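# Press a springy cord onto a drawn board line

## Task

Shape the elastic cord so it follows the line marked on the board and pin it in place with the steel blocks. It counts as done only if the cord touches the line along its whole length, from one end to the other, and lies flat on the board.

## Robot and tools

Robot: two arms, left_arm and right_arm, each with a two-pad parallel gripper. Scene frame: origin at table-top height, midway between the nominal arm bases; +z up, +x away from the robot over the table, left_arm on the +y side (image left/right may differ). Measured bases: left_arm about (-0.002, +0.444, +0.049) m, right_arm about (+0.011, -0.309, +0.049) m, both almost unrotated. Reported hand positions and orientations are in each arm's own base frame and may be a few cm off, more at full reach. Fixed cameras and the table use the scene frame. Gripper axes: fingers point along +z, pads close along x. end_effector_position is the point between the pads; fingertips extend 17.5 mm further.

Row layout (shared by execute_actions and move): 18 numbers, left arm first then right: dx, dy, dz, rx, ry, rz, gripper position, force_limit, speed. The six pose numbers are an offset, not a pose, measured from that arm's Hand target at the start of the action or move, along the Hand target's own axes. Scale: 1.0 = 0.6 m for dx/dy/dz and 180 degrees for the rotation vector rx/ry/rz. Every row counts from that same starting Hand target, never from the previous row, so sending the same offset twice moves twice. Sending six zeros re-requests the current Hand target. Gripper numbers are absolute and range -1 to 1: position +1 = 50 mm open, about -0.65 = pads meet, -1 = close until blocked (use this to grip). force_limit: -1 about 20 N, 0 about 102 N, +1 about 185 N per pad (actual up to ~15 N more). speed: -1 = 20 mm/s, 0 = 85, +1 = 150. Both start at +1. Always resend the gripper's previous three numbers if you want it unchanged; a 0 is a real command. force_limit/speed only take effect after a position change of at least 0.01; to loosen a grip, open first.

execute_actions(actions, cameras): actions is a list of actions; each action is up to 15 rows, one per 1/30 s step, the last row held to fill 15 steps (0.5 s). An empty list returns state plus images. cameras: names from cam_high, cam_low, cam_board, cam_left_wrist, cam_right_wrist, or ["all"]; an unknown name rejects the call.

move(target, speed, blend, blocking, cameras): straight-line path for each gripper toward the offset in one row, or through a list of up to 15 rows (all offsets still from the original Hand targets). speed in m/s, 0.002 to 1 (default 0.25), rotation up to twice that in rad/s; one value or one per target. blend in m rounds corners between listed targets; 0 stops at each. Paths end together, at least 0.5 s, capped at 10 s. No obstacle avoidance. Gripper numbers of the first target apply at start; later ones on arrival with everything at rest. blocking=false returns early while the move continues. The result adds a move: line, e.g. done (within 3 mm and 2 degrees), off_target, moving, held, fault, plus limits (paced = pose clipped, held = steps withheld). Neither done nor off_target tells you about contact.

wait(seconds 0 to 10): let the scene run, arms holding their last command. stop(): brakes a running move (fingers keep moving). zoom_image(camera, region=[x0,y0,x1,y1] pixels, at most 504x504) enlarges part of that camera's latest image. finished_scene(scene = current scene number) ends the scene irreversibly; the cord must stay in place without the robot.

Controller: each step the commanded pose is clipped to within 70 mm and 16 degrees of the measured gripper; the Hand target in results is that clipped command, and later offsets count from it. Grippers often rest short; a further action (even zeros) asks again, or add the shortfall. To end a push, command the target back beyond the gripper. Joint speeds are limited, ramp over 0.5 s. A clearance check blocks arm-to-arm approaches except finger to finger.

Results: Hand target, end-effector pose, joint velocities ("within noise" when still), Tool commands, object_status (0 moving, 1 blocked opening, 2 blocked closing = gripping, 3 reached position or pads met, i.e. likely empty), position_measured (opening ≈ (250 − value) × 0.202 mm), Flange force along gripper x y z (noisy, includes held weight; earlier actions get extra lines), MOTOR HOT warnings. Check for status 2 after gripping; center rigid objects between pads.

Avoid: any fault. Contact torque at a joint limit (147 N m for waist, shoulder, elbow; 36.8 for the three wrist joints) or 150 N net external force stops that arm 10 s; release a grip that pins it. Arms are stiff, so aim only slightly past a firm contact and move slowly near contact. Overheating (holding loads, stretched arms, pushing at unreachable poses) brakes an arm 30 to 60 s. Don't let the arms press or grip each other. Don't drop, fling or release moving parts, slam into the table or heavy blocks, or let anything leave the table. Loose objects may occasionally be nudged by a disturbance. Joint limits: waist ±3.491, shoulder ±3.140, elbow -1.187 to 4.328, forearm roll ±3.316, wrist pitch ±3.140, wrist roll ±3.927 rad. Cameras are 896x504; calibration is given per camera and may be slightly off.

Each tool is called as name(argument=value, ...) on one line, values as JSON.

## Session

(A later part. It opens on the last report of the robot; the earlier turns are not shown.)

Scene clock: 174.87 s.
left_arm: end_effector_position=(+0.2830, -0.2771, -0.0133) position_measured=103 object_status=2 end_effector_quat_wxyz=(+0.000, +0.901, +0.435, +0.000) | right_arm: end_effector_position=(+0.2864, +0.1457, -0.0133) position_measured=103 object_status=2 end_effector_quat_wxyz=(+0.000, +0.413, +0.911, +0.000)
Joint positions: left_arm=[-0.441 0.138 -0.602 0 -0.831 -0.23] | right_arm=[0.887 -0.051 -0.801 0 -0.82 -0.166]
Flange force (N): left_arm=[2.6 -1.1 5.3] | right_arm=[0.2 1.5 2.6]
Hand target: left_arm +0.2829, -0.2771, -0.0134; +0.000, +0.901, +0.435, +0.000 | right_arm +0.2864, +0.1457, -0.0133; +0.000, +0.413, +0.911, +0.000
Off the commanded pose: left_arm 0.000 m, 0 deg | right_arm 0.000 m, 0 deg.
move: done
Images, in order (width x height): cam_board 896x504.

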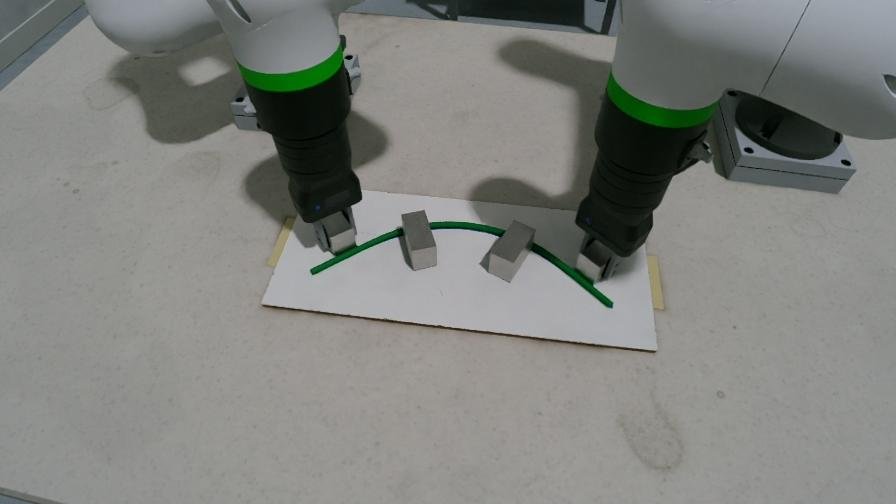

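move(target=[[0,0,0,0,0,0,1,-0.6,-0.9,0,0,0,0,0,0,1,-0.6,-0.9],[0,0,-0.12,0,0,0,1,-0.6,-0.9,0,0,-0.12,0,0,0,1,-0.6,-0.9],[0,-0.2,-0.2,0,0,0,1,-0.6,-0.9,0,-0.2,-0.2,0,0,0,1,-0.6,-0.9]], speed=[0.1,0.12,0.3], cameras=["cam_board"])

zoom_image(camera="cam_board", region=[290, 190, 460, 290])

zoom_image(camera="cam_board", region=[450, 200, 620, 320])

Scene clock: 181.73 s.
left_arm: end_effector_position=(+0.1889, -0.2025, +0.1066) position_measured=3 object_status=3 end_effector_quat_wxyz=(+0.000, +0.901, +0.435, +0.000) | right_arm: end_effector_position=(+0.1962, +0.0665, +0.1066) position_measured=3 object_status=3 end_effector_quat_wxyz=(+0.000, +0.413, +0.911, +0.000)
Joint positions: left_arm=[-0.332 -0.406 -0.739 0 -1.237 -0.34] | right_arm=[1.005 -0.691 -0.878 0 -1.384 -0.284]
Flange force (N): left_arm=[3.3 -0.4 -0.4] | right_arm=no reading
Hand target: left_arm +0.1889, -0.2025, +0.1066; +0.000, +0.901, +0.435, +0.000 | right_arm +0.1962, +0.0665, +0.1066; +0.000, +0.413, +0.911, +0.000
Off the commanded pose: left_arm 0.000 m, 0 deg | right_arm 0.000 m, 0 deg.
move: done
Images, in order (width x height): cam_board 896x504.

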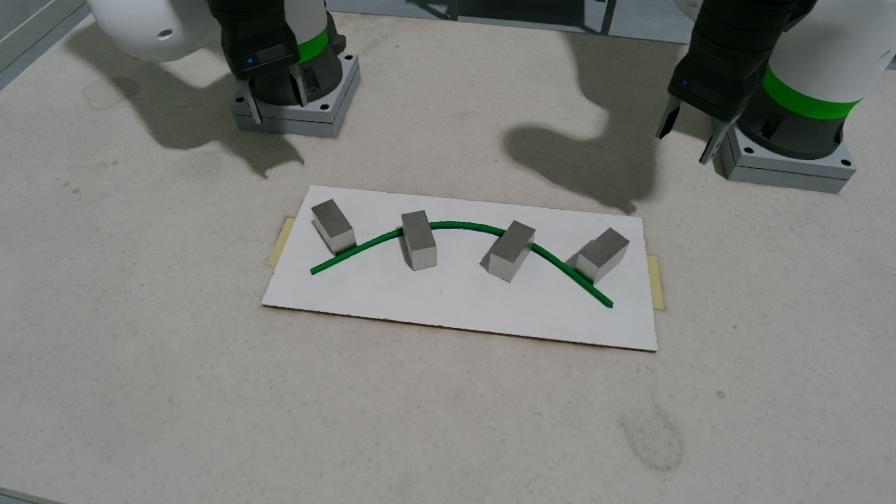

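Scaled by 2.965 from the camera's 896x504 image, which has a finer 1280x720 frame.

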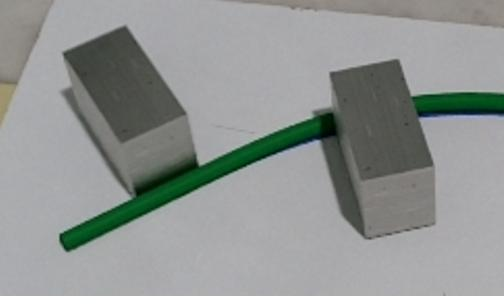

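Scaled by 2.965 from the camera's 896x504 image, which has a finer 1280x720 frame.

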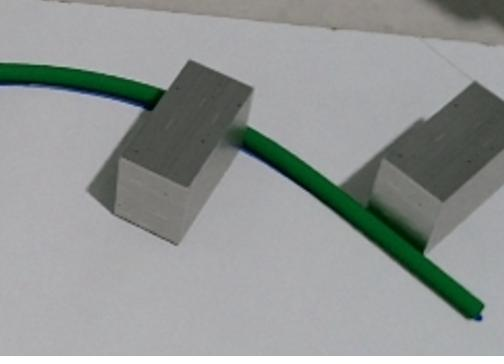

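finished_scene(scene=2)

The scene is finished: the task was done.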